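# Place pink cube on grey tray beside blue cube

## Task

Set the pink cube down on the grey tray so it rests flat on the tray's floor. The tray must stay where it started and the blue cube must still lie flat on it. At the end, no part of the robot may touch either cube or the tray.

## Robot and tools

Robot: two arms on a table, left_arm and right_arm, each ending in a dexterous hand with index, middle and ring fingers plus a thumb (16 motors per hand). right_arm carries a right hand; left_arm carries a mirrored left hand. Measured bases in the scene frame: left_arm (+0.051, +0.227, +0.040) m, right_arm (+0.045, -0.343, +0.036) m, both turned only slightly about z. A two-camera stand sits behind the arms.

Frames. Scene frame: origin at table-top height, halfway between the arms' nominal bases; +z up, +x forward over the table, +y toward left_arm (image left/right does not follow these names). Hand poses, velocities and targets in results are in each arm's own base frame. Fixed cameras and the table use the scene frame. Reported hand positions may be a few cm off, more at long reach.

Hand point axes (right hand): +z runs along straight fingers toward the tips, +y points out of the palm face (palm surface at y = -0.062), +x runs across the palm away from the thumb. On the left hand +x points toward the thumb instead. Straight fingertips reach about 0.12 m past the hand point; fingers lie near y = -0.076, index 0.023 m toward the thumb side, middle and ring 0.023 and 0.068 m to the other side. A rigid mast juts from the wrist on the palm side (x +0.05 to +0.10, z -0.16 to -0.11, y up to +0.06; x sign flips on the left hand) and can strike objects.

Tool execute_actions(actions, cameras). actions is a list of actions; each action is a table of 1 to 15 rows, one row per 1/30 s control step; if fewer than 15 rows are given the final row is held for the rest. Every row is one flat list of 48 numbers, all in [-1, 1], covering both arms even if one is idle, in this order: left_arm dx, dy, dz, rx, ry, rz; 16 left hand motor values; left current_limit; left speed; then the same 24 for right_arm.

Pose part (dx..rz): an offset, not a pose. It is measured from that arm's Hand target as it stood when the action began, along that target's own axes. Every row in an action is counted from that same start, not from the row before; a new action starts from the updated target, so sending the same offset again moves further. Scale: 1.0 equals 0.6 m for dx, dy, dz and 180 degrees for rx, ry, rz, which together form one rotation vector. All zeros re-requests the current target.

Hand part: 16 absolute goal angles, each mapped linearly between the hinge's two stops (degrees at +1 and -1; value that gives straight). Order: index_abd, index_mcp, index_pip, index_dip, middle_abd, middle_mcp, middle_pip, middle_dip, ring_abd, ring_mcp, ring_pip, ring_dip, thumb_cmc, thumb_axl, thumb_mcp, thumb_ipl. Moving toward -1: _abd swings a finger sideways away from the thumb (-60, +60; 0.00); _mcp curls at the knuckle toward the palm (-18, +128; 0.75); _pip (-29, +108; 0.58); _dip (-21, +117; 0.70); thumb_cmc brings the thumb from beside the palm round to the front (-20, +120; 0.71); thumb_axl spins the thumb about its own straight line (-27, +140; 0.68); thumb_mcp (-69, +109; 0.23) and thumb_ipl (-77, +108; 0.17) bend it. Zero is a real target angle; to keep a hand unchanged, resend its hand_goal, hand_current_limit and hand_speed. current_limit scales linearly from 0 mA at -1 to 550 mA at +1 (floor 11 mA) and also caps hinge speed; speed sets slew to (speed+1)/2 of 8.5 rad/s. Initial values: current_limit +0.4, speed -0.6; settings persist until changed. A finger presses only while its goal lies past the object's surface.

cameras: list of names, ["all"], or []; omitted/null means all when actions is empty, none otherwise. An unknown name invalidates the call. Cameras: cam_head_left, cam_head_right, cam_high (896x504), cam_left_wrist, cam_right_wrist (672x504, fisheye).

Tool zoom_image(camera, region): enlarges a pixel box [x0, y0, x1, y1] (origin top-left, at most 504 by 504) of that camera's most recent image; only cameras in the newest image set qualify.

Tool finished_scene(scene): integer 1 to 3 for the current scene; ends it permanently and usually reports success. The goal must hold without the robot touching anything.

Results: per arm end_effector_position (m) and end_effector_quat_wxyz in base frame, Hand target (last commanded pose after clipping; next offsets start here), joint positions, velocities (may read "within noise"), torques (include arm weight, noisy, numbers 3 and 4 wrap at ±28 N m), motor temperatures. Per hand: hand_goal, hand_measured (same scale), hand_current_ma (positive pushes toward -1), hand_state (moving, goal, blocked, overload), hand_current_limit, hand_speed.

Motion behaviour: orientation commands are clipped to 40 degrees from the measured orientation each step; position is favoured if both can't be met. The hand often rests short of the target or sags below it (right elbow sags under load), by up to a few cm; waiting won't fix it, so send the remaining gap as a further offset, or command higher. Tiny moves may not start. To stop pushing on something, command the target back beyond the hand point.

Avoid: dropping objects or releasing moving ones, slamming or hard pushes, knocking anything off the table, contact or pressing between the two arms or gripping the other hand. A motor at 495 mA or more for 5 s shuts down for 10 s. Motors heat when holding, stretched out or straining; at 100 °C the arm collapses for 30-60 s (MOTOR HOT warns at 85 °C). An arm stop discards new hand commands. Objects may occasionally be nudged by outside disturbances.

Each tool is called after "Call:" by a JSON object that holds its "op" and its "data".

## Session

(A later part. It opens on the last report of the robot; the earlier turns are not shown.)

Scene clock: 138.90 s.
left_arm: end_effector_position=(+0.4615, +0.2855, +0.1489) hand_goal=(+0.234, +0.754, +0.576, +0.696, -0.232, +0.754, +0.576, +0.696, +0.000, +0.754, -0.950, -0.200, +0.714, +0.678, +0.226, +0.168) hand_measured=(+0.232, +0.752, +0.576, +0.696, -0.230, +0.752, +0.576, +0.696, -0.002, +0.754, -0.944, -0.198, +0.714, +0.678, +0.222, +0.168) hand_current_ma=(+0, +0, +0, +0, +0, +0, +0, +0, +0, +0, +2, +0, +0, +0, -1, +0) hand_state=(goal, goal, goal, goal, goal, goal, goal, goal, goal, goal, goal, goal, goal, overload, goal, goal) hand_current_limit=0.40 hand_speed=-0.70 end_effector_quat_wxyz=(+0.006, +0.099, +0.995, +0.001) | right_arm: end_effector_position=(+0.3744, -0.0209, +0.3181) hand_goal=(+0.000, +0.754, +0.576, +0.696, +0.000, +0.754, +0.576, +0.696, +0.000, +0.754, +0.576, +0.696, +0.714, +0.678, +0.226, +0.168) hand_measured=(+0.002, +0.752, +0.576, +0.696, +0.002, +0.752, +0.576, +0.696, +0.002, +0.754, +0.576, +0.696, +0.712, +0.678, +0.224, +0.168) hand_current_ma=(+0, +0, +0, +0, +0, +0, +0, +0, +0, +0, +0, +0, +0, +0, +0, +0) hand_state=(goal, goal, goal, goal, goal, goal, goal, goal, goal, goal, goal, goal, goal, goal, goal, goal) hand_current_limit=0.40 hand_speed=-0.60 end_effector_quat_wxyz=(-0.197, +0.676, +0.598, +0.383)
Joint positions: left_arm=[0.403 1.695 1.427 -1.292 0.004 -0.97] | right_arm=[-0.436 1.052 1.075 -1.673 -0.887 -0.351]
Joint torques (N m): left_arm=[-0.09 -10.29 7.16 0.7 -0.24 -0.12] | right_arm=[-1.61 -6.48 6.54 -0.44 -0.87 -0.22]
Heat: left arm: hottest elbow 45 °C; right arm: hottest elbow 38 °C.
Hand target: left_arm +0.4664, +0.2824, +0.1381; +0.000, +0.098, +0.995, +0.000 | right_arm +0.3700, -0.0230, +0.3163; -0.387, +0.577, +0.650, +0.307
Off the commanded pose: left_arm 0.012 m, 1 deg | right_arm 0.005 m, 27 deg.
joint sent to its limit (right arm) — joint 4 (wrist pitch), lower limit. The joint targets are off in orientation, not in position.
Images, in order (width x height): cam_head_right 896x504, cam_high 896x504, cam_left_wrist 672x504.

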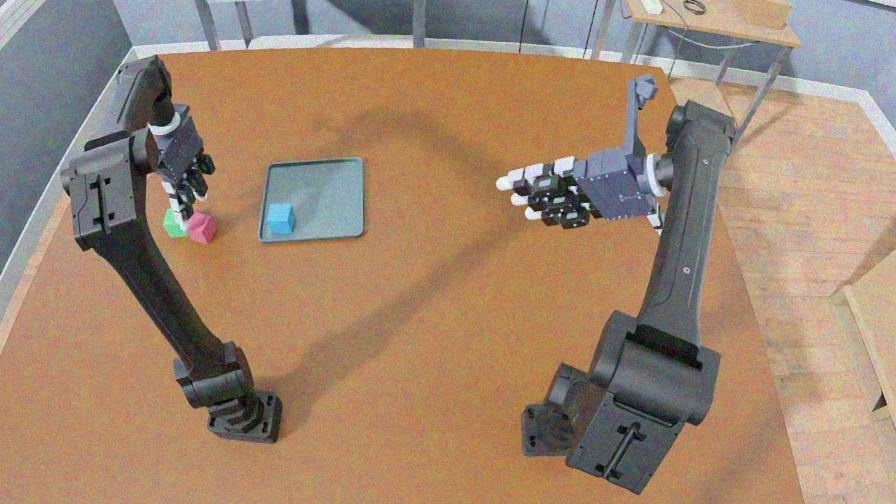

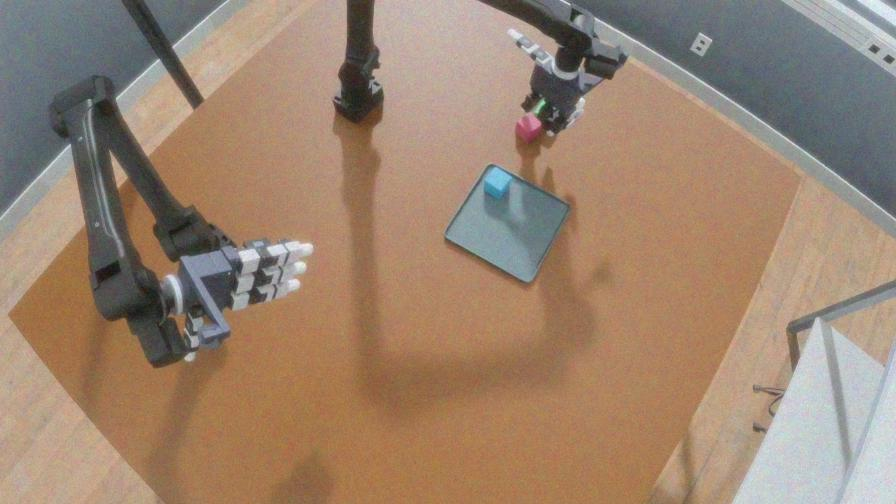

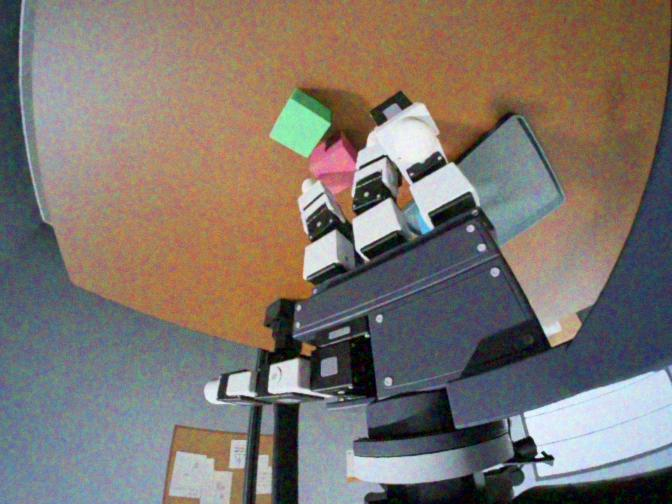

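Call:
{"op": "execute_actions", "data": {"actions": [[[0.0227,-0.0087,0.0435,0,0,0,0.233,0.754,0.576,0.696,-0.233,0.754,0.576,0.696,0,0.754,-0.95,-0.2,0.714,0.678,0.226,0.168,0.4,-0.7,0,0,0,0,0,0,0,0.754,0.576,0.696,0,0.754,0.576,0.696,0,0.754,0.576,0.696,0.714,0.678,0.226,0.168,0.4,-0.6]]], "cameras": ["cam_high","cam_head_right","cam_left_wrist"]}}

Call:
{"op": "zoom_image", "data": {"camera": "cam_left_wrist", "region": [230, 20, 480, 270]}}

Call:
{"op": "zoom_image", "data": {"camera": "cam_high", "region": [490, 60, 590, 160]}}

Call:
{"op": "zoom_image", "data": {"camera": "cam_head_right", "region": [120, 130, 260, 260]}}

Scene clock: 145.70 s.
left_arm: end_effector_position=(+0.4509, +0.2813, +0.1184) hand_goal=(+0.234, +0.754, +0.576, +0.696, -0.232, +0.754, +0.576, +0.696, +0.000, +0.754, -0.950, -0.200, +0.714, +0.678, +0.226, +0.168) hand_measured=(+0.236, +0.752, +0.576, +0.696, -0.230, +0.752, +0.576, +0.696, -0.002, +0.754, -0.944, -0.198, +0.714, +0.678, +0.222, +0.168) hand_current_ma=(+0, +0, +0, +0, +0, +0, +0, +0, +0, +0, +2, +0, +0, +0, -1, +0) hand_state=(goal, goal, goal, goal, goal, goal, goal, goal, goal, goal, goal, goal, goal, overload, goal, goal) hand_current_limit=0.40 hand_speed=-0.70 end_effector_quat_wxyz=(+0.002, +0.099, +0.995, +0.000) | right_arm: end_effector_position=(+0.3744, -0.0209, +0.3181) hand_goal=(+0.000, +0.754, +0.576, +0.696, +0.000, +0.754, +0.576, +0.696, +0.000, +0.754, +0.576, +0.696, +0.714, +0.678, +0.226, +0.168) hand_measured=(+0.002, +0.752, +0.576, +0.696, +0.002, +0.752, +0.576, +0.696, +0.002, +0.754, +0.576, +0.696, +0.712, +0.678, +0.224, +0.168) hand_current_ma=(+0, +0, +0, +0, +0, +0, +0, +0, +0, +0, +0, +0, +0, +0, +0, +0) hand_state=(goal, goal, goal, goal, goal, goal, goal, goal, goal, goal, goal, goal, goal, goal, goal, goal) hand_current_limit=0.40 hand_speed=-0.60 end_effector_quat_wxyz=(-0.197, +0.676, +0.598, +0.383)
Joint positions: left_arm=[0.403 1.696 1.344 -1.215 0.002 -0.97] | right_arm=[-0.436 1.052 1.075 -1.673 -0.887 -0.351]
Joint torques (N m): left_arm=[0.32 -10.99 6.49 0.66 -0.15 -0.05] | right_arm=[-2.14 -5.25 6.22 -0.61 -0.89 -0.26]
Heat: left arm: hottest elbow 44 °C; right arm: hottest elbow 38 °C.
Hand target: left_arm +0.4520, +0.2799, +0.1119; +0.000, +0.098, +0.995, +0.000 | right_arm +0.3700, -0.0230, +0.3163; -0.387, +0.577, +0.650, +0.307
Off the commanded pose: left_arm 0.007 m, 0 deg | right_arm 0.005 m, 27 deg.
joint sent to its limit (right arm) — joint 4 (wrist pitch), lower limit. The joint targets are off in orientation, not in position.
Images, in order (width x height): cam_head_right 896x504, cam_high 896x504, cam_left_wrist 672x504.

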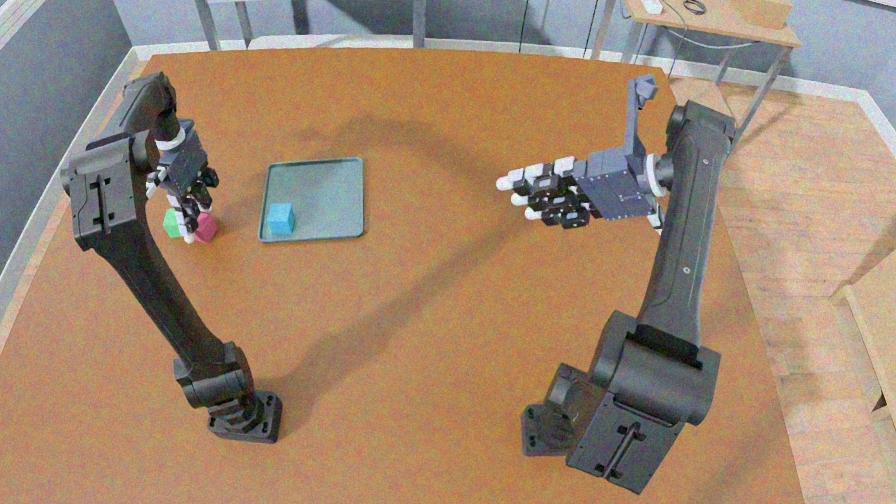

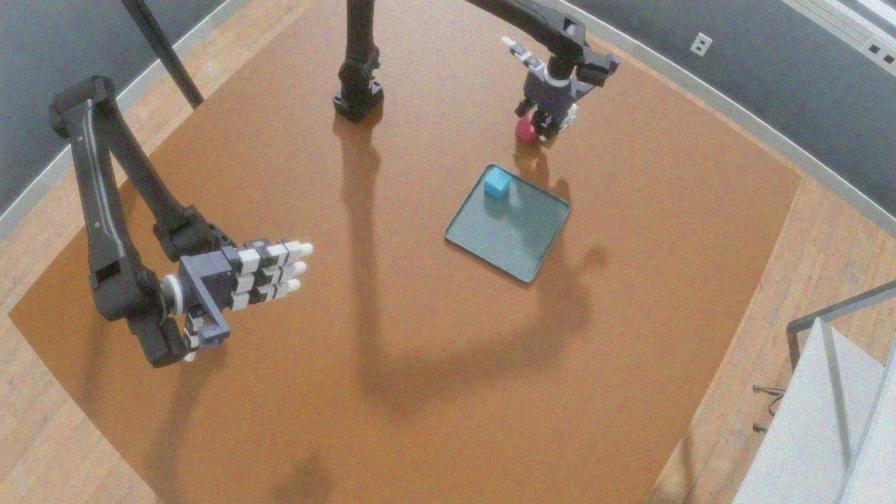

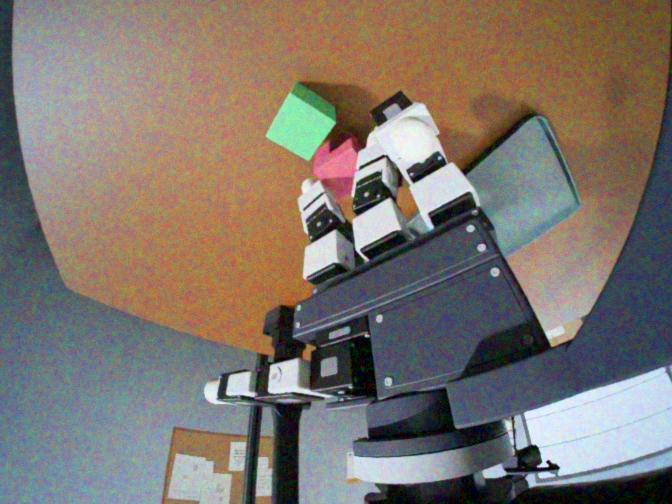

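Scaled by 2.016 from the camera's 672x504 image, which has a finer 960x720 frame.

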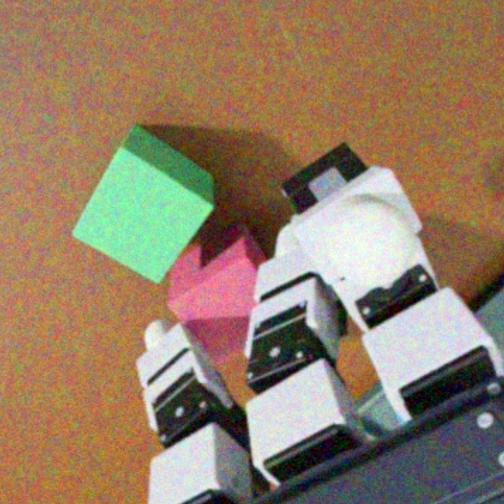

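Scaled by 5.040 from the camera's 896x504 image, which has a finer 1280x720 frame.

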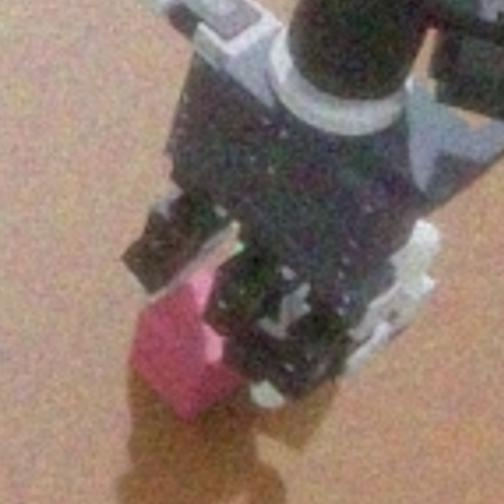

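Scaled by 3.600 from the camera's 896x504 image, which has a finer 1280x720 frame.

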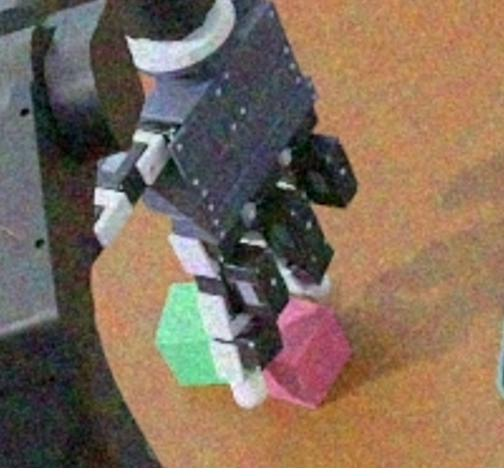

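Call:
{"op": "execute_actions", "data": {"actions": [[[-0.0026,-0.0131,0.0233,0,0,0,0.233,0.754,0.576,0.696,-0.233,0.754,0.576,0.696,0,0.754,-0.95,-0.2,0.714,0.678,0.226,0.168,0.4,-0.7,0,0,0,0,0,0,0,0.754,0.576,0.696,0,0.754,0.576,0.696,0,0.754,0.576,0.696,0.714,0.678,0.226,0.168,0.4,-0.6]]], "cameras": ["cam_high","cam_head_right"]}}

Call:
{"op": "zoom_image", "data": {"camera": "cam_high", "region": [490, 60, 590, 160]}}

Call:
{"op": "zoom_image", "data": {"camera": "cam_head_right", "region": [140, 150, 240, 250]}}

Scene clock: 155.43 s.
left_arm: end_effector_position=(+0.4532, +0.2793, +0.1158) hand_goal=(+0.234, +0.754, +0.576, +0.696, -0.232, +0.754, +0.576, +0.696, +0.000, +0.754, -0.950, -0.200, +0.714, +0.678, +0.226, +0.168) hand_measured=(+0.246, +0.754, +0.576, +0.696, -0.230, +0.752, +0.576, +0.696, -0.002, +0.754, -0.944, -0.198, +0.714, +0.678, +0.222, +0.168) hand_current_ma=(+4, +0, +0, +0, +0, +0, +0, +0, +0, +0, +2, +0, +0, +0, -2, +0) hand_state=(goal, goal, goal, goal, goal, goal, goal, goal, goal, goal, goal, goal, goal, overload, goal, goal) hand_current_limit=0.40 hand_speed=-0.70 end_effector_quat_wxyz=(+0.006, +0.098, +0.995, +0.005) | right_arm: end_effector_position=(+0.3744, -0.0209, +0.3181) hand_goal=(+0.000, +0.754, +0.576, +0.696, +0.000, +0.754, +0.576, +0.696, +0.000, +0.754, +0.576, +0.696, +0.714, +0.678, +0.226, +0.168) hand_measured=(+0.002, +0.752, +0.576, +0.696, +0.002, +0.752, +0.576, +0.696, +0.002, +0.754, +0.576, +0.696, +0.712, +0.678, +0.224, +0.168) hand_current_ma=(+0, +0, +0, +0, +0, +0, +0, +0, +0, +0, +0, +0, +0, +0, +0, +0) hand_state=(goal, goal, goal, goal, goal, goal, goal, goal, goal, goal, goal, goal, goal, goal, goal, goal) hand_current_limit=0.40 hand_speed=-0.60 end_effector_quat_wxyz=(-0.197, +0.676, +0.598, +0.383)
Joint positions: left_arm=[0.395 1.695 1.333 -1.193 -0.004 -0.979] | right_arm=[-0.436 1.052 1.075 -1.673 -0.887 -0.351]
Joint torques (N m): left_arm=[-0.15 -10.64 4.98 1.39 0.1 -0.1] | right_arm=[-1.85 -6.77 6.39 -0.51 -0.95 -0.19]
Heat: left arm: hottest elbow 43 °C; right arm: hottest elbow 38 °C.
Hand target: left_arm +0.4521, +0.2717, +0.0980; +0.000, +0.098, +0.995, +0.000 | right_arm +0.3700, -0.0230, +0.3163; -0.387, +0.577, +0.650, +0.307
Off the commanded pose: left_arm 0.019 m, 1 deg | right_arm 0.005 m, 27 deg.
joint sent to its limit (right arm) — joint 4 (wrist pitch), lower limit. The joint targets are off in orientation, not in position.
Images, in order (width x height): cam_head_right 896x504, cam_high 896x504.

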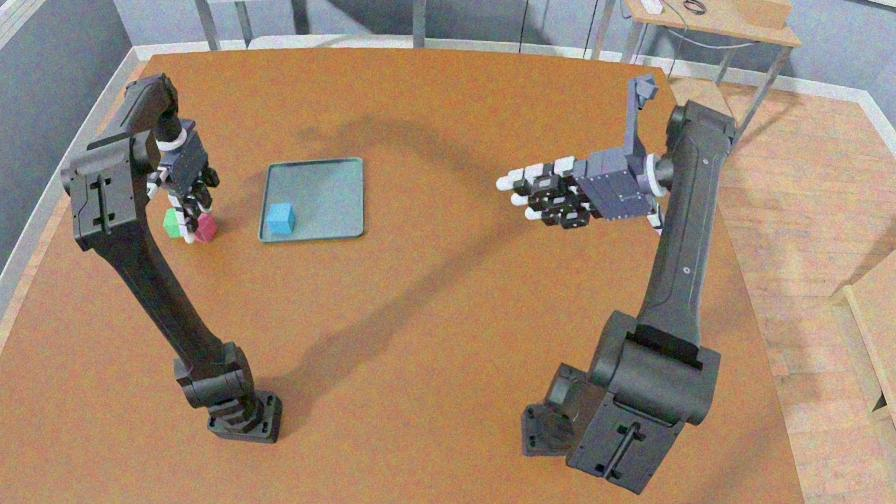

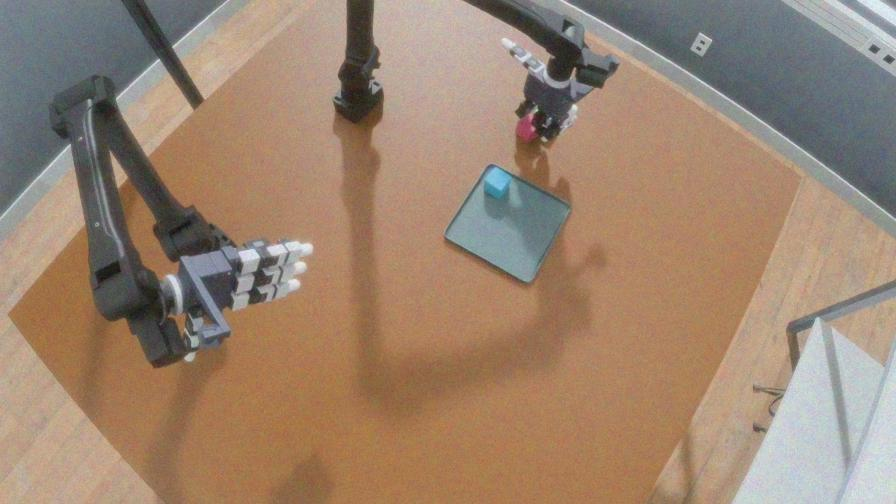

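Scaled by 5.040 from the camera's 896x504 image, which has a finer 1280x720 frame.

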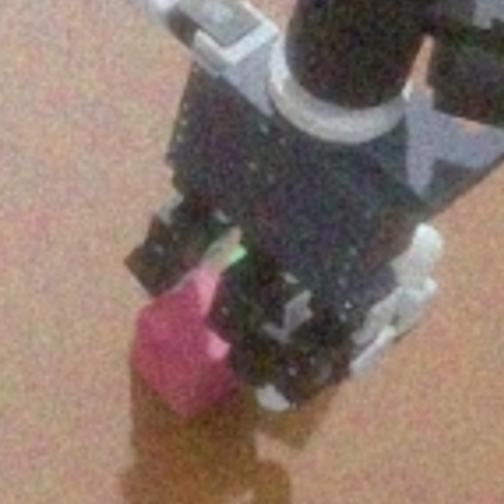

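Scaled by 5.040 from the camera's 896x504 image, which has a finer 1280x720 frame.

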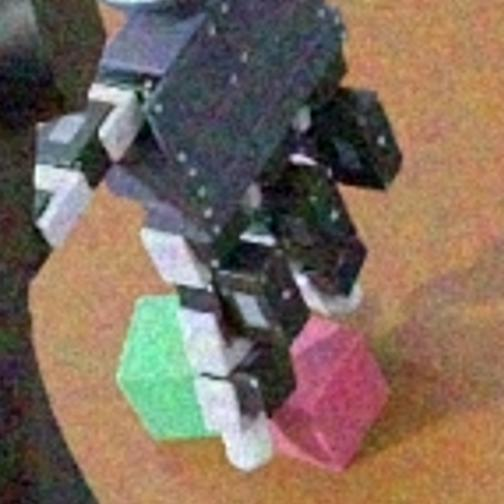

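Call:
{"op": "execute_actions", "data": {"actions": [[[-0.0046,-0.0229,-0.1117,0,0,0,0.233,0.754,0.576,0.696,-0.233,0.754,0.576,0.696,0,0.754,-0.95,-0.2,0.714,0.678,0.226,0.168,0.4,-0.7,0,0,0,0,0,0,0,0.754,0.576,0.696,0,0.754,0.576,0.696,0,0.754,0.576,0.696,0.714,0.678,0.226,0.168,0.4,-0.6]]], "cameras": ["cam_high","cam_head_right"]}}

Call:
{"op": "zoom_image", "data": {"camera": "cam_high", "region": [490, 60, 590, 160]}}

Call:
{"op": "zoom_image", "data": {"camera": "cam_head_right", "region": [140, 150, 240, 250]}}

Scene clock: 170.80 s.
left_arm: end_effector_position=(+0.4369, +0.2549, +0.1393) hand_goal=(+0.234, +0.754, +0.576, +0.696, -0.232, +0.754, +0.576, +0.696, +0.000, +0.754, -0.950, -0.200, +0.714, +0.678, +0.226, +0.168) hand_measured=(+0.236, +0.752, +0.576, +0.696, -0.234, +0.750, +0.574, +0.696, -0.002, +0.754, -0.944, -0.198, +0.714, +0.678, +0.222, +0.168) hand_current_ma=(+0, +0, +0, +0, +0, -1, +0, +0, +0, +0, +2, +0, +0, +0, -2, +0) hand_state=(goal, goal, goal, goal, goal, goal, goal, goal, goal, goal, goal, goal, goal, overload, goal, goal) hand_current_limit=0.40 hand_speed=-0.70 end_effector_quat_wxyz=(-0.023, +0.102, +0.994, -0.012) | right_arm: end_effector_position=(+0.3744, -0.0209, +0.3181) hand_goal=(+0.000, +0.754, +0.576, +0.696, +0.000, +0.754, +0.576, +0.696, +0.000, +0.754, +0.576, +0.696, +0.714, +0.678, +0.226, +0.168) hand_measured=(+0.002, +0.752, +0.576, +0.696, +0.002, +0.752, +0.576, +0.696, +0.002, +0.754, +0.576, +0.696, +0.712, +0.678, +0.224, +0.168) hand_current_ma=(+0, +0, +0, +0, +0, +0, +0, +0, +0, +0, +0, +0, +0, +0, +0, +0) hand_state=(goal, goal, goal, goal, goal, goal, goal, goal, goal, goal, goal, goal, goal, goal, goal, goal) hand_current_limit=0.40 hand_speed=-0.60 end_effector_quat_wxyz=(-0.197, +0.676, +0.598, +0.383)
Joint positions: left_arm=[0.362 1.654 1.35 -1.319 0 -1.004] | right_arm=[-0.436 1.052 1.075 -1.673 -0.887 -0.351]
Joint torques (N m): left_arm=[0.26 -12.22 10.56 -0.43 -0.02 -0.12] | right_arm=[-1.03 -6.3 6.17 -0.55 -0.92 -0.22]
Motor temperatures (°C): left_arm=[28 35 41 26 28 25] | right_arm=[32 35 38 26 29 26]
Heat: left arm: hottest elbow 41 °C; right arm: hottest elbow 38 °C.
Hand target: left_arm +0.4520, +0.2578, +0.1649; +0.000, +0.098, +0.995, +0.000 | right_arm +0.3700, -0.0230, +0.3163; -0.387, +0.577, +0.650, +0.307
Off the commanded pose: left_arm 0.030 m, 3 deg | right_arm 0.005 m, 27 deg.
joint sent to its limit (right arm) — joint 4 (wrist pitch), lower limit. The joint targets are off in orientation, not in position.
Images, in order (width x height): cam_head_right 896x504, cam_high 896x504.

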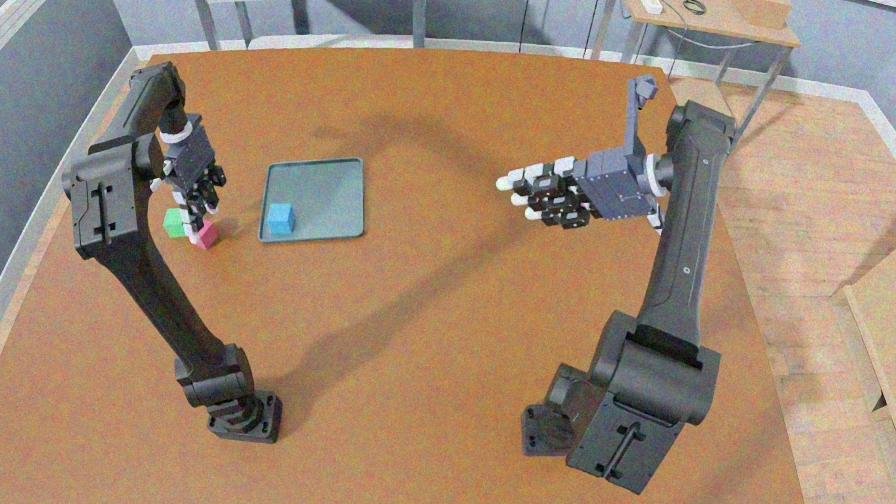

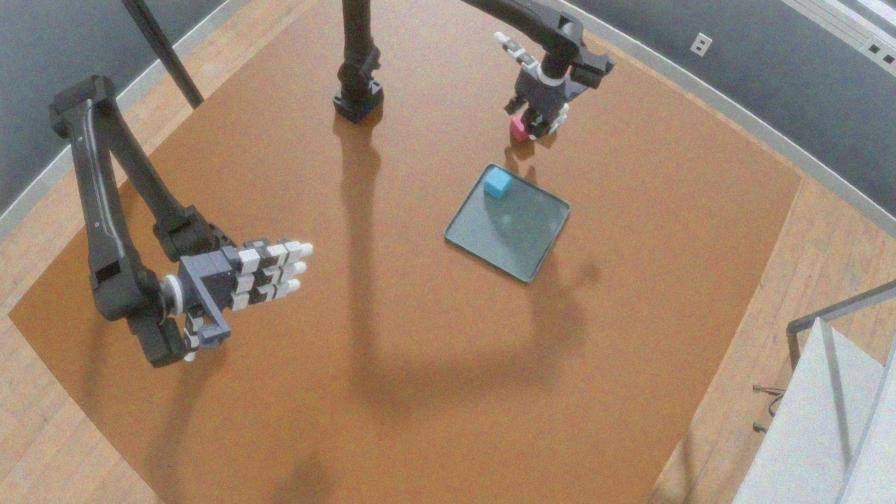

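Scaled by 5.040 from the camera's 896x504 image, which has a finer 1280x720 frame.

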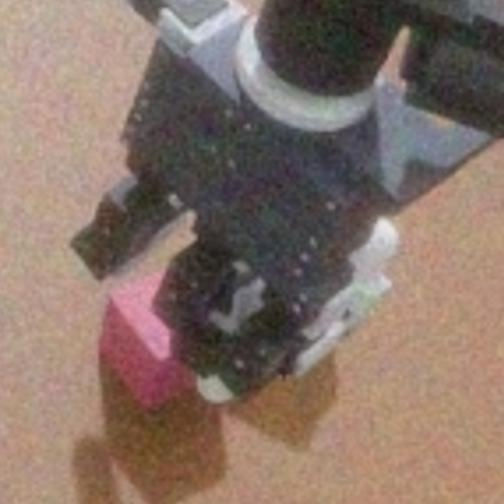

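Scaled by 5.040 from the camera's 896x504 image, which has a finer 1280x720 frame.

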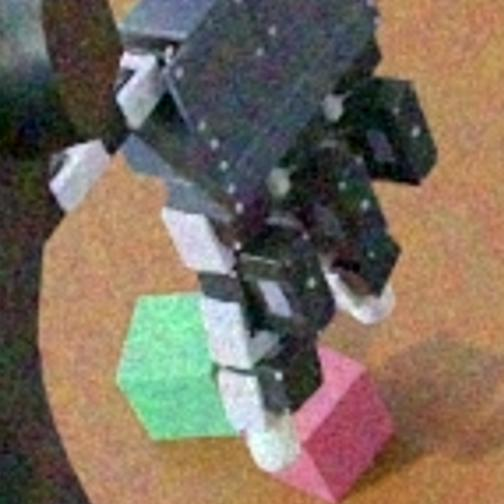

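Call:
{"op": "execute_actions", "data": {"actions": [[[0.0255,0,0,0,0,0,0.233,0.754,0.576,0.696,-0.233,0.754,0.576,0.696,0,0.754,-0.95,-0.2,0.714,0.678,0.226,0.168,0.4,-0.7,0,0,0,0,0,0,0,0.754,0.576,0.696,0,0.754,0.576,0.696,0,0.754,0.576,0.696,0.714,0.678,0.226,0.168,0.4,-0.6]]], "cameras": ["cam_high","cam_head_right","cam_left_wrist"]}}

Call:
{"op": "zoom_image", "data": {"camera": "cam_high", "region": [490, 60, 590, 160]}}

Call:
{"op": "zoom_image", "data": {"camera": "cam_head_right", "region": [140, 150, 240, 250]}}

Call:
{"op": "zoom_image", "data": {"camera": "cam_left_wrist", "region": [230, 20, 480, 270]}}

Scene clock: 185.10 s.
left_arm: end_effector_position=(+0.4363, +0.2550, +0.1528) hand_goal=(+0.234, +0.754, +0.576, +0.696, -0.232, +0.754, +0.576, +0.696, +0.000, +0.754, -0.950, -0.200, +0.714, +0.678, +0.226, +0.168) hand_measured=(+0.236, +0.752, +0.576, +0.696, -0.234, +0.750, +0.574, +0.696, -0.002, +0.754, -0.944, -0.198, +0.714, +0.678, +0.222, +0.168) hand_current_ma=(+0, +0, +0, +0, +0, -1, +0, +0, +0, +0, +2, +0, +0, +0, -2, +0) hand_state=(goal, goal, goal, goal, goal, goal, goal, goal, goal, goal, goal, goal, goal, overload, goal, goal) hand_current_limit=0.40 hand_speed=-0.70 end_effector_quat_wxyz=(-0.011, +0.102, +0.995, -0.005) | right_arm: end_effector_position=(+0.3744, -0.0209, +0.3181) hand_goal=(+0.000, +0.754, +0.576, +0.696, +0.000, +0.754, +0.576, +0.696, +0.000, +0.754, +0.576, +0.696, +0.714, +0.678, +0.226, +0.168) hand_measured=(+0.002, +0.752, +0.576, +0.696, +0.002, +0.752, +0.576, +0.696, +0.002, +0.754, +0.576, +0.696, +0.712, +0.678, +0.224, +0.168) hand_current_ma=(+0, +0, +0, +0, +0, +0, +0, +0, +0, +0, +0, +0, +0, +0, +0, +0) hand_state=(goal, goal, goal, goal, goal, goal, goal, goal, goal, goal, goal, goal, goal, goal, goal, goal) hand_current_limit=0.40 hand_speed=-0.60 end_effector_quat_wxyz=(-0.197, +0.676, +0.598, +0.383)
Joint positions: left_arm=[0.363 1.626 1.35 -1.319 0 -1.004] | right_arm=[-0.436 1.052 1.075 -1.673 -0.887 -0.351]
Joint torques (N m): left_arm=[1.44 -12.04 8.02 -0.09 -0.05 0.05] | right_arm=[-1.38 -6.07 6.05 -0.4 -0.92 -0.22]
Heat: left arm: hottest elbow 42 °C; right arm: hottest elbow 38 °C.
Hand target: left_arm +0.4370, +0.2609, +0.1649; +0.000, +0.098, +0.995, +0.000 | right_arm +0.3700, -0.0230, +0.3163; -0.387, +0.577, +0.650, +0.307
Off the commanded pose: left_arm 0.013 m, 1 deg | right_arm 0.005 m, 27 deg.
joint sent to its limit (right arm) — joint 4 (wrist pitch), lower limit. The joint targets are off in orientation, not in position.
Images, in order (width x height): cam_head_right 896x504, cam_high 896x504, cam_left_wrist 672x504.

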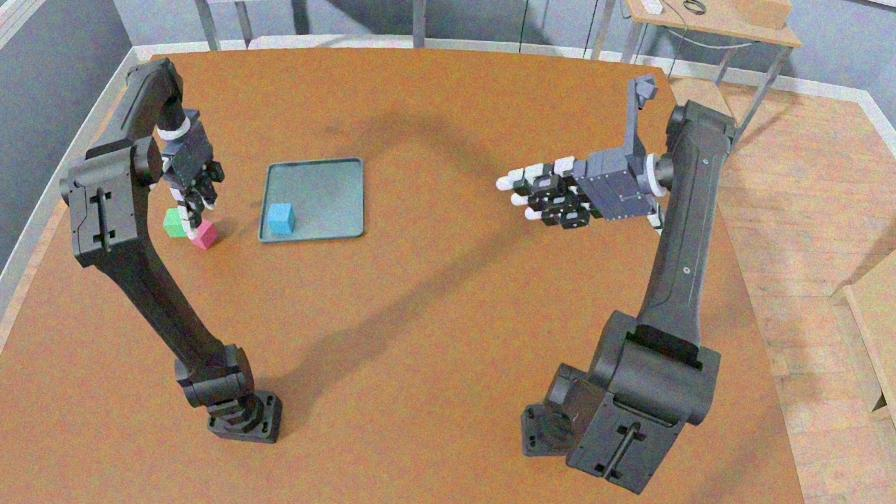

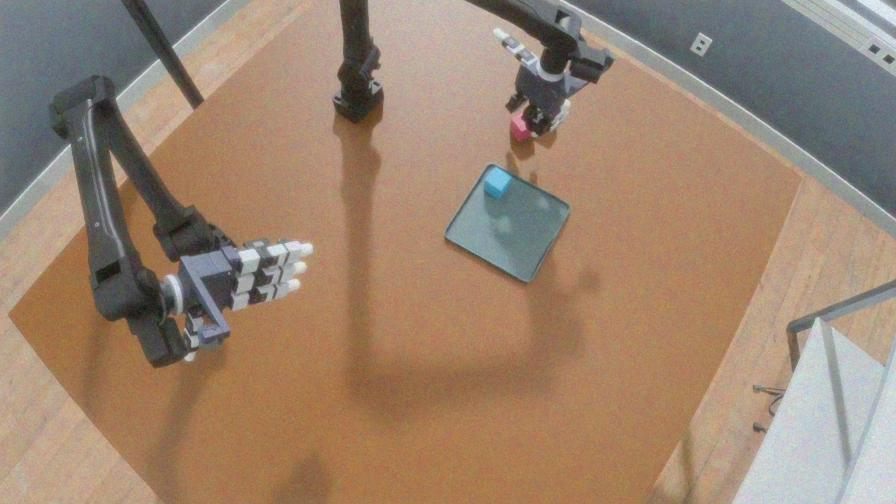

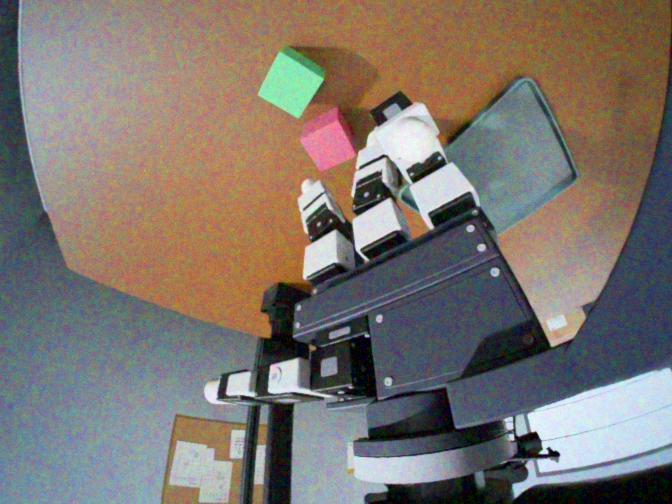

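Scaled by 5.040 from the camera's 896x504 image, which has a finer 1280x720 frame.

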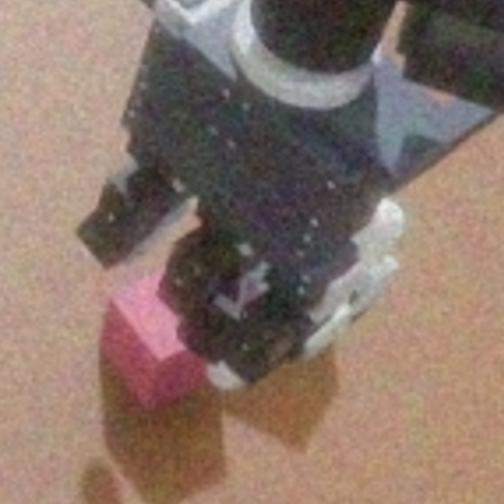

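Scaled by 5.040 from the camera's 896x504 image, which has a finer 1280x720 frame.

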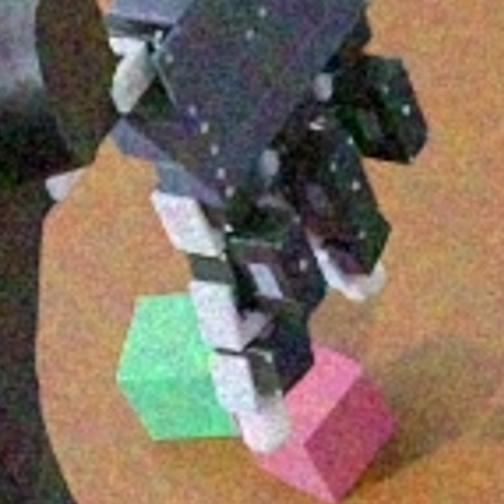

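Scaled by 2.016 from the camera's 672x504 image, which has a finer 960x720 frame.

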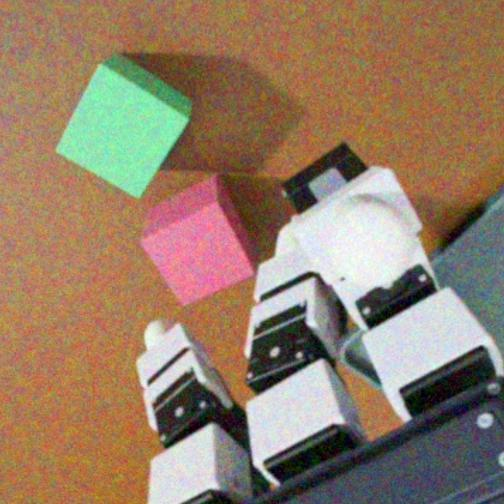

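Call:
{"op": "execute_actions", "data": {"actions": [[[0.0245,-0.0049,-0.0583,0,0,0,0.233,0.754,0.576,0.696,-0.233,0.754,0.576,0.696,0,0.754,-0.95,-0.2,0.714,0.678,0.226,0.168,0.4,-0.7,0,0,0,0,0,0,0,0.754,0.576,0.696,0,0.754,0.576,0.696,0,0.754,0.576,0.696,0.714,0.678,0.226,0.168,0.4,-0.6]]], "cameras": ["cam_high","cam_head_right","cam_left_wrist"]}}

Scene clock: 203.03 s.
left_arm: end_effector_position=(+0.4135, +0.2529, +0.1808) hand_goal=(+0.234, +0.754, +0.576, +0.696, -0.232, +0.754, +0.576, +0.696, +0.000, +0.754, -0.950, -0.200, +0.714, +0.678, +0.226, +0.168) hand_measured=(+0.236, +0.752, +0.576, +0.696, -0.234, +0.750, +0.574, +0.696, -0.002, +0.754, -0.944, -0.198, +0.714, +0.678, +0.222, +0.168) hand_current_ma=(+0, +0, +0, +0, +0, -1, +0, +0, +0, +0, +2, +0, +0, +0, -2, +0) hand_state=(goal, goal, goal, goal, goal, goal, goal, goal, goal, goal, goal, goal, goal, overload, goal, goal) hand_current_limit=0.40 hand_speed=-0.70 end_effector_quat_wxyz=(-0.016, +0.096, +0.995, -0.008) | right_arm: end_effector_position=(+0.3744, -0.0209, +0.3181) hand_goal=(+0.000, +0.754, +0.576, +0.696, +0.000, +0.754, +0.576, +0.696, +0.000, +0.754, +0.576, +0.696, +0.714, +0.678, +0.226, +0.168) hand_measured=(+0.002, +0.752, +0.576, +0.696, +0.002, +0.752, +0.576, +0.696, +0.002, +0.754, +0.576, +0.696, +0.712, +0.678, +0.224, +0.168) hand_current_ma=(+0, +0, +0, +0, +0, +0, +0, +0, +0, +0, +0, +0, +0, +0, +0, +0) hand_state=(goal, goal, goal, goal, goal, goal, goal, goal, goal, goal, goal, goal, goal, goal, goal, goal) hand_current_limit=0.40 hand_speed=-0.60 end_effector_quat_wxyz=(-0.197, +0.676, +0.598, +0.383)
Joint positions: left_arm=[0.376 1.562 1.35 -1.395 0 -1.002] | right_arm=[-0.436 1.052 1.075 -1.673 -0.887 -0.351]
Joint torques (N m): left_arm=[1.38 -10.75 10.1 -0.43 -0.07 0.14] | right_arm=[-1.67 -6.3 6.02 -0.55 -0.92 -0.24]
Heat: left arm: hottest elbow 41 °C; right arm: hottest elbow 38 °C.
Hand target: left_arm +0.4220, +0.2608, +0.1998; +0.000, +0.098, +0.995, +0.000 | right_arm +0.3700, -0.0230, +0.3163; -0.387, +0.577, +0.650, +0.307
Off the commanded pose: left_arm 0.022 m, 2 deg | right_arm 0.005 m, 27 deg.
joint sent to its limit (right arm) — joint 4 (wrist pitch), lower limit. The joint targets are off in orientation, not in position.
Images, in order (width x height): cam_head_right 896x504, cam_high 896x504, cam_left_wrist 672x504.

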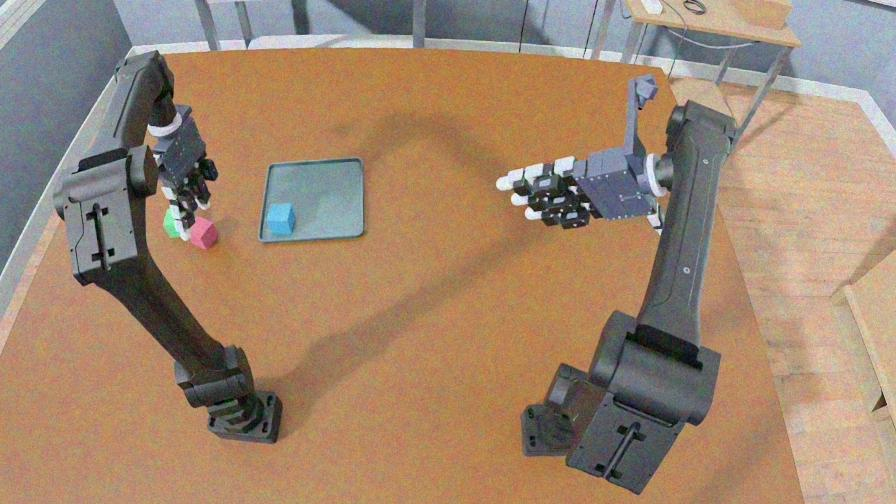

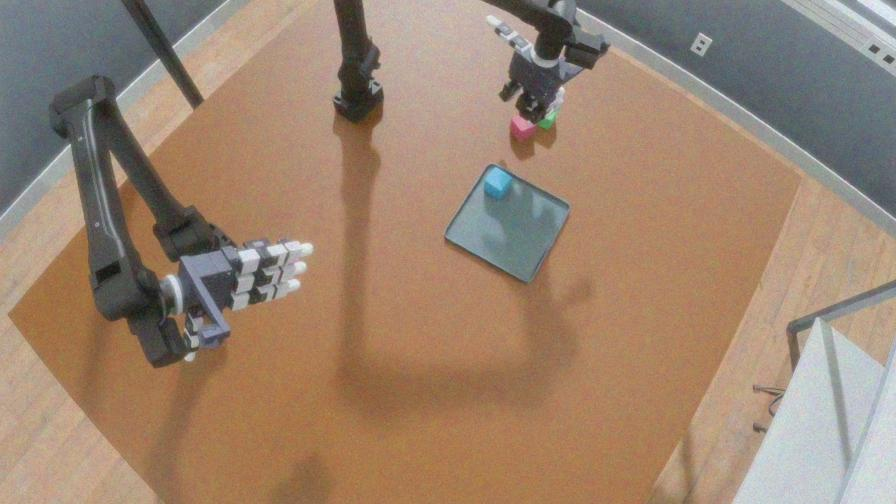

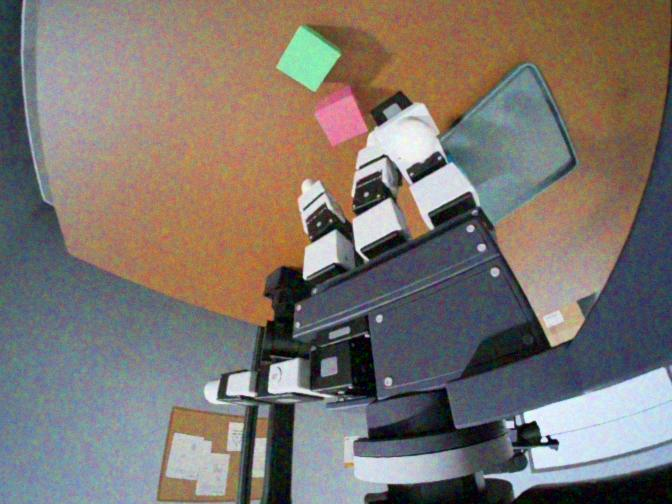

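Call:
{"op": "zoom_image", "data": {"camera": "cam_head_right", "region": [130, 100, 270, 270]}}

Call:
{"op": "zoom_image", "data": {"camera": "cam_high", "region": [460, 20, 620, 220]}}

Call:
{"op": "zoom_image", "data": {"camera": "cam_left_wrist", "region": [250, 0, 500, 240]}}

Scaled by 2.965 from the camera's 896x504 image, which has a finer 1280x720 frame.

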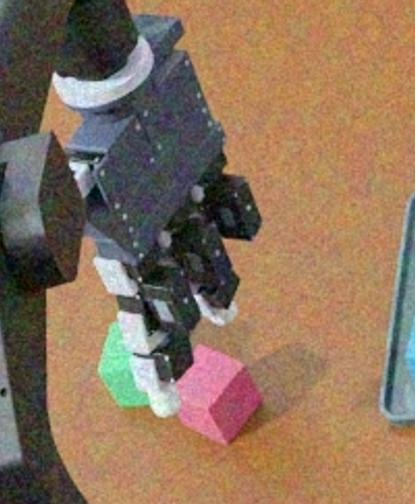

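Scaled by 2.520 from the camera's 896x504 image, which has a finer 1280x720 frame.

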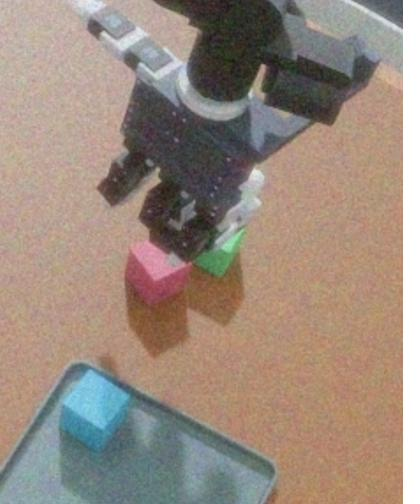

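Scaled by 2.016 from the camera's 672x504 image, which has a finer 960x720 frame.

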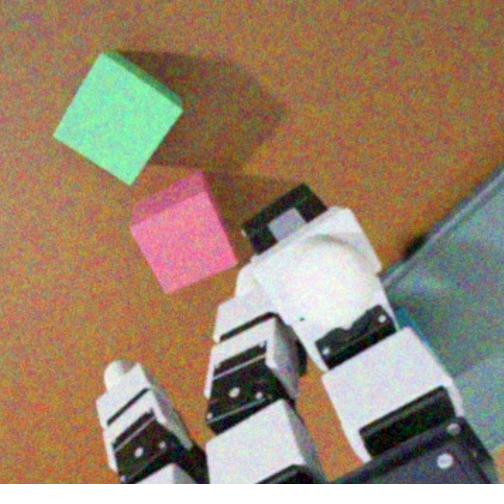

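Call:
{"op": "execute_actions", "data": {"actions": [], "cameras": ["cam_head_left","cam_head_right","cam_high"]}}

Call:
{"op": "zoom_image", "data": {"camera": "cam_head_left", "region": [120, 130, 240, 250]}}

Call:
{"op": "zoom_image", "data": {"camera": "cam_head_right", "region": [150, 180, 230, 260]}}

Call:
{"op": "zoom_image", "data": {"camera": "cam_high", "region": [490, 70, 580, 160]}}

Scene clock: 227.47 s.
left_arm: end_effector_position=(+0.4135, +0.2529, +0.1808) hand_goal=(+0.234, +0.754, +0.576, +0.696, -0.232, +0.754, +0.576, +0.696, +0.000, +0.754, -0.950, -0.200, +0.714, +0.678, +0.226, +0.168) hand_measured=(+0.236, +0.752, +0.576, +0.696, -0.234, +0.750, +0.574, +0.696, -0.002, +0.754, -0.944, -0.198, +0.714, +0.678, +0.222, +0.168) hand_current_ma=(+0, +0, +0, +0, +0, -1, +0, +0, +0, +0, +2, +0, +0, +0, -2, +0) hand_state=(goal, goal, goal, goal, goal, goal, goal, goal, goal, goal, goal, goal, goal, overload, goal, goal) hand_current_limit=0.40 hand_speed=-0.70 end_effector_quat_wxyz=(-0.016, +0.096, +0.995, -0.008) | right_arm: end_effector_position=(+0.3744, -0.0209, +0.3181) hand_goal=(+0.000, +0.754, +0.576, +0.696, +0.000, +0.754, +0.576, +0.696, +0.000, +0.754, +0.576, +0.696, +0.714, +0.678, +0.226, +0.168) hand_measured=(+0.002, +0.752, +0.576, +0.696, +0.002, +0.752, +0.576, +0.696, +0.002, +0.754, +0.576, +0.696, +0.712, +0.678, +0.224, +0.168) hand_current_ma=(+0, +0, +0, +0, +0, +0, +0, +0, +0, +0, +0, +0, +0, +0, +0, +0) hand_state=(goal, goal, goal, goal, goal, goal, goal, goal, goal, goal, goal, goal, goal, goal, goal, goal) hand_current_limit=0.40 hand_speed=-0.60 end_effector_quat_wxyz=(-0.197, +0.676, +0.598, +0.383)
Joint positions: left_arm=[0.376 1.562 1.35 -1.395 0 -1.002] | right_arm=[-0.436 1.052 1.075 -1.673 -0.887 -0.351]
Joint velocities: within noise
Joint torques (N m): left_arm=[1.32 -10.7 10.11 -0.44 -0.06 0.15] | right_arm=[-0.97 -6.59 6.24 -0.57 -0.87 -0.21]
Motor temperatures (°C): left_arm=[28 37 42 26 27 25] | right_arm=[32 35 38 26 29 26]
Heat: left arm: hottest elbow 42 °C; right arm: hottest elbow 38 °C.
Hand target: left_arm +0.4220, +0.2608, +0.1998; +0.000, +0.098, +0.995, +0.000 | right_arm +0.3700, -0.0230, +0.3163; -0.387, +0.577, +0.650, +0.307
Off the commanded pose: left_arm 0.022 m, 2 deg | right_arm 0.005 m, 27 deg.
Images, in order (width x height): cam_head_left 896x504, cam_head_right 896x504, cam_high 896x504.

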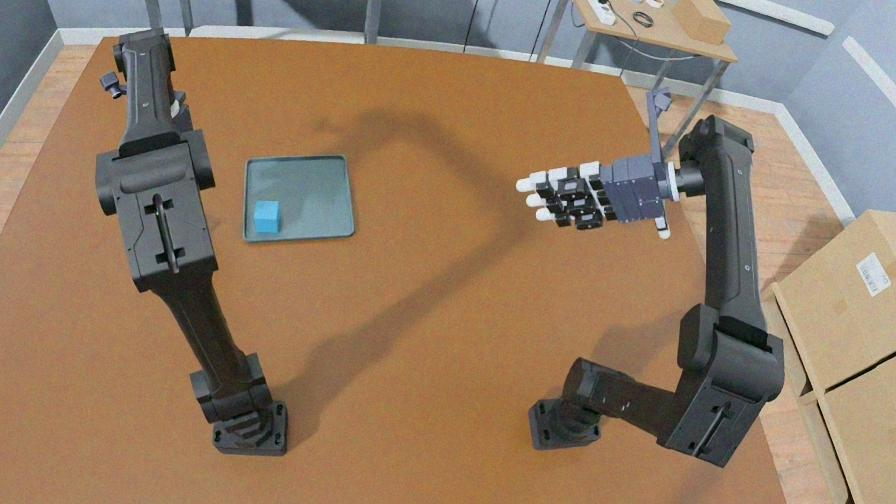

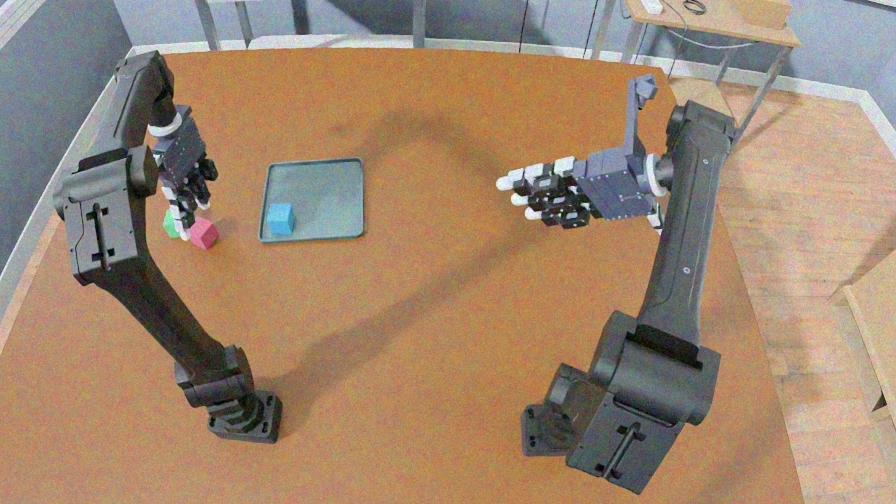

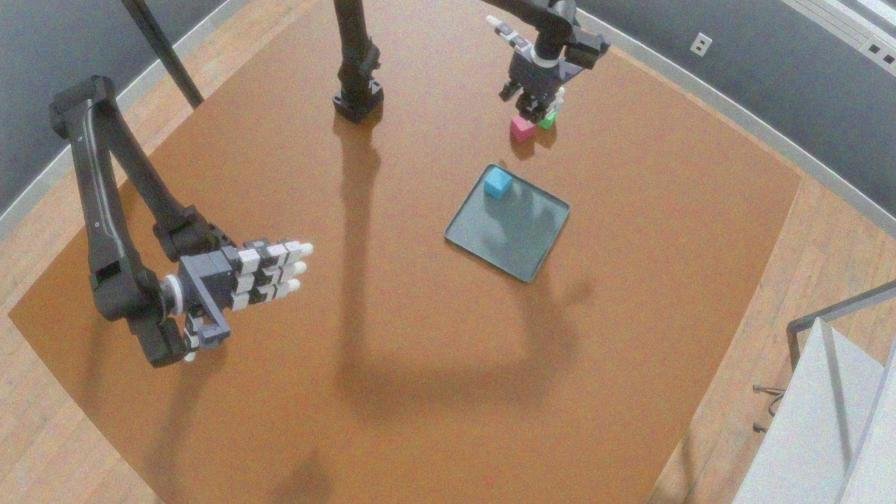

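Scaled by 4.200 from the camera's 896x504 image, which has a finer 1280x720 frame.

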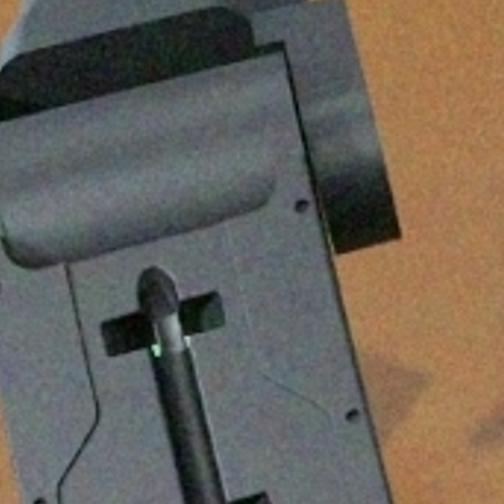

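Scaled by 6.300 from the camera's 896x504 image, which has a finer 1280x720 frame.

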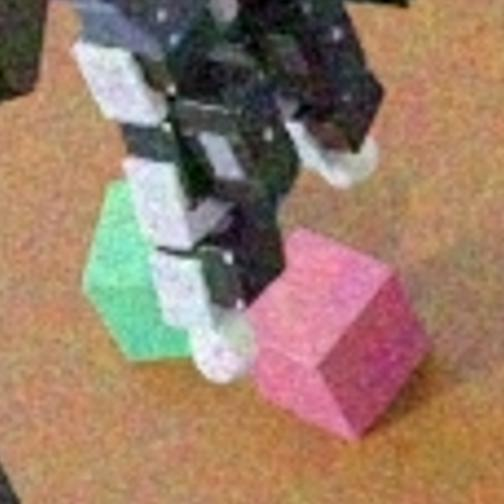

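Scaled by 5.600 from the camera's 896x504 image, which has a finer 1280x720 frame.

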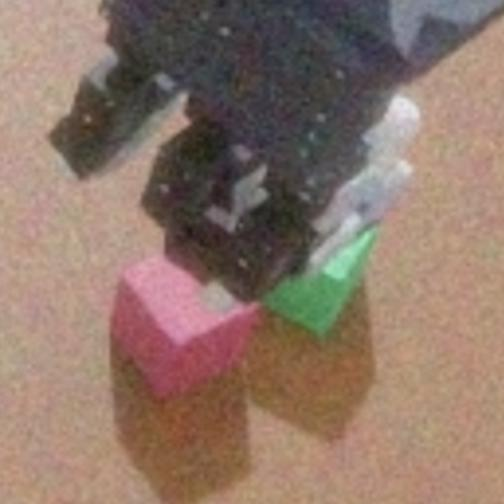

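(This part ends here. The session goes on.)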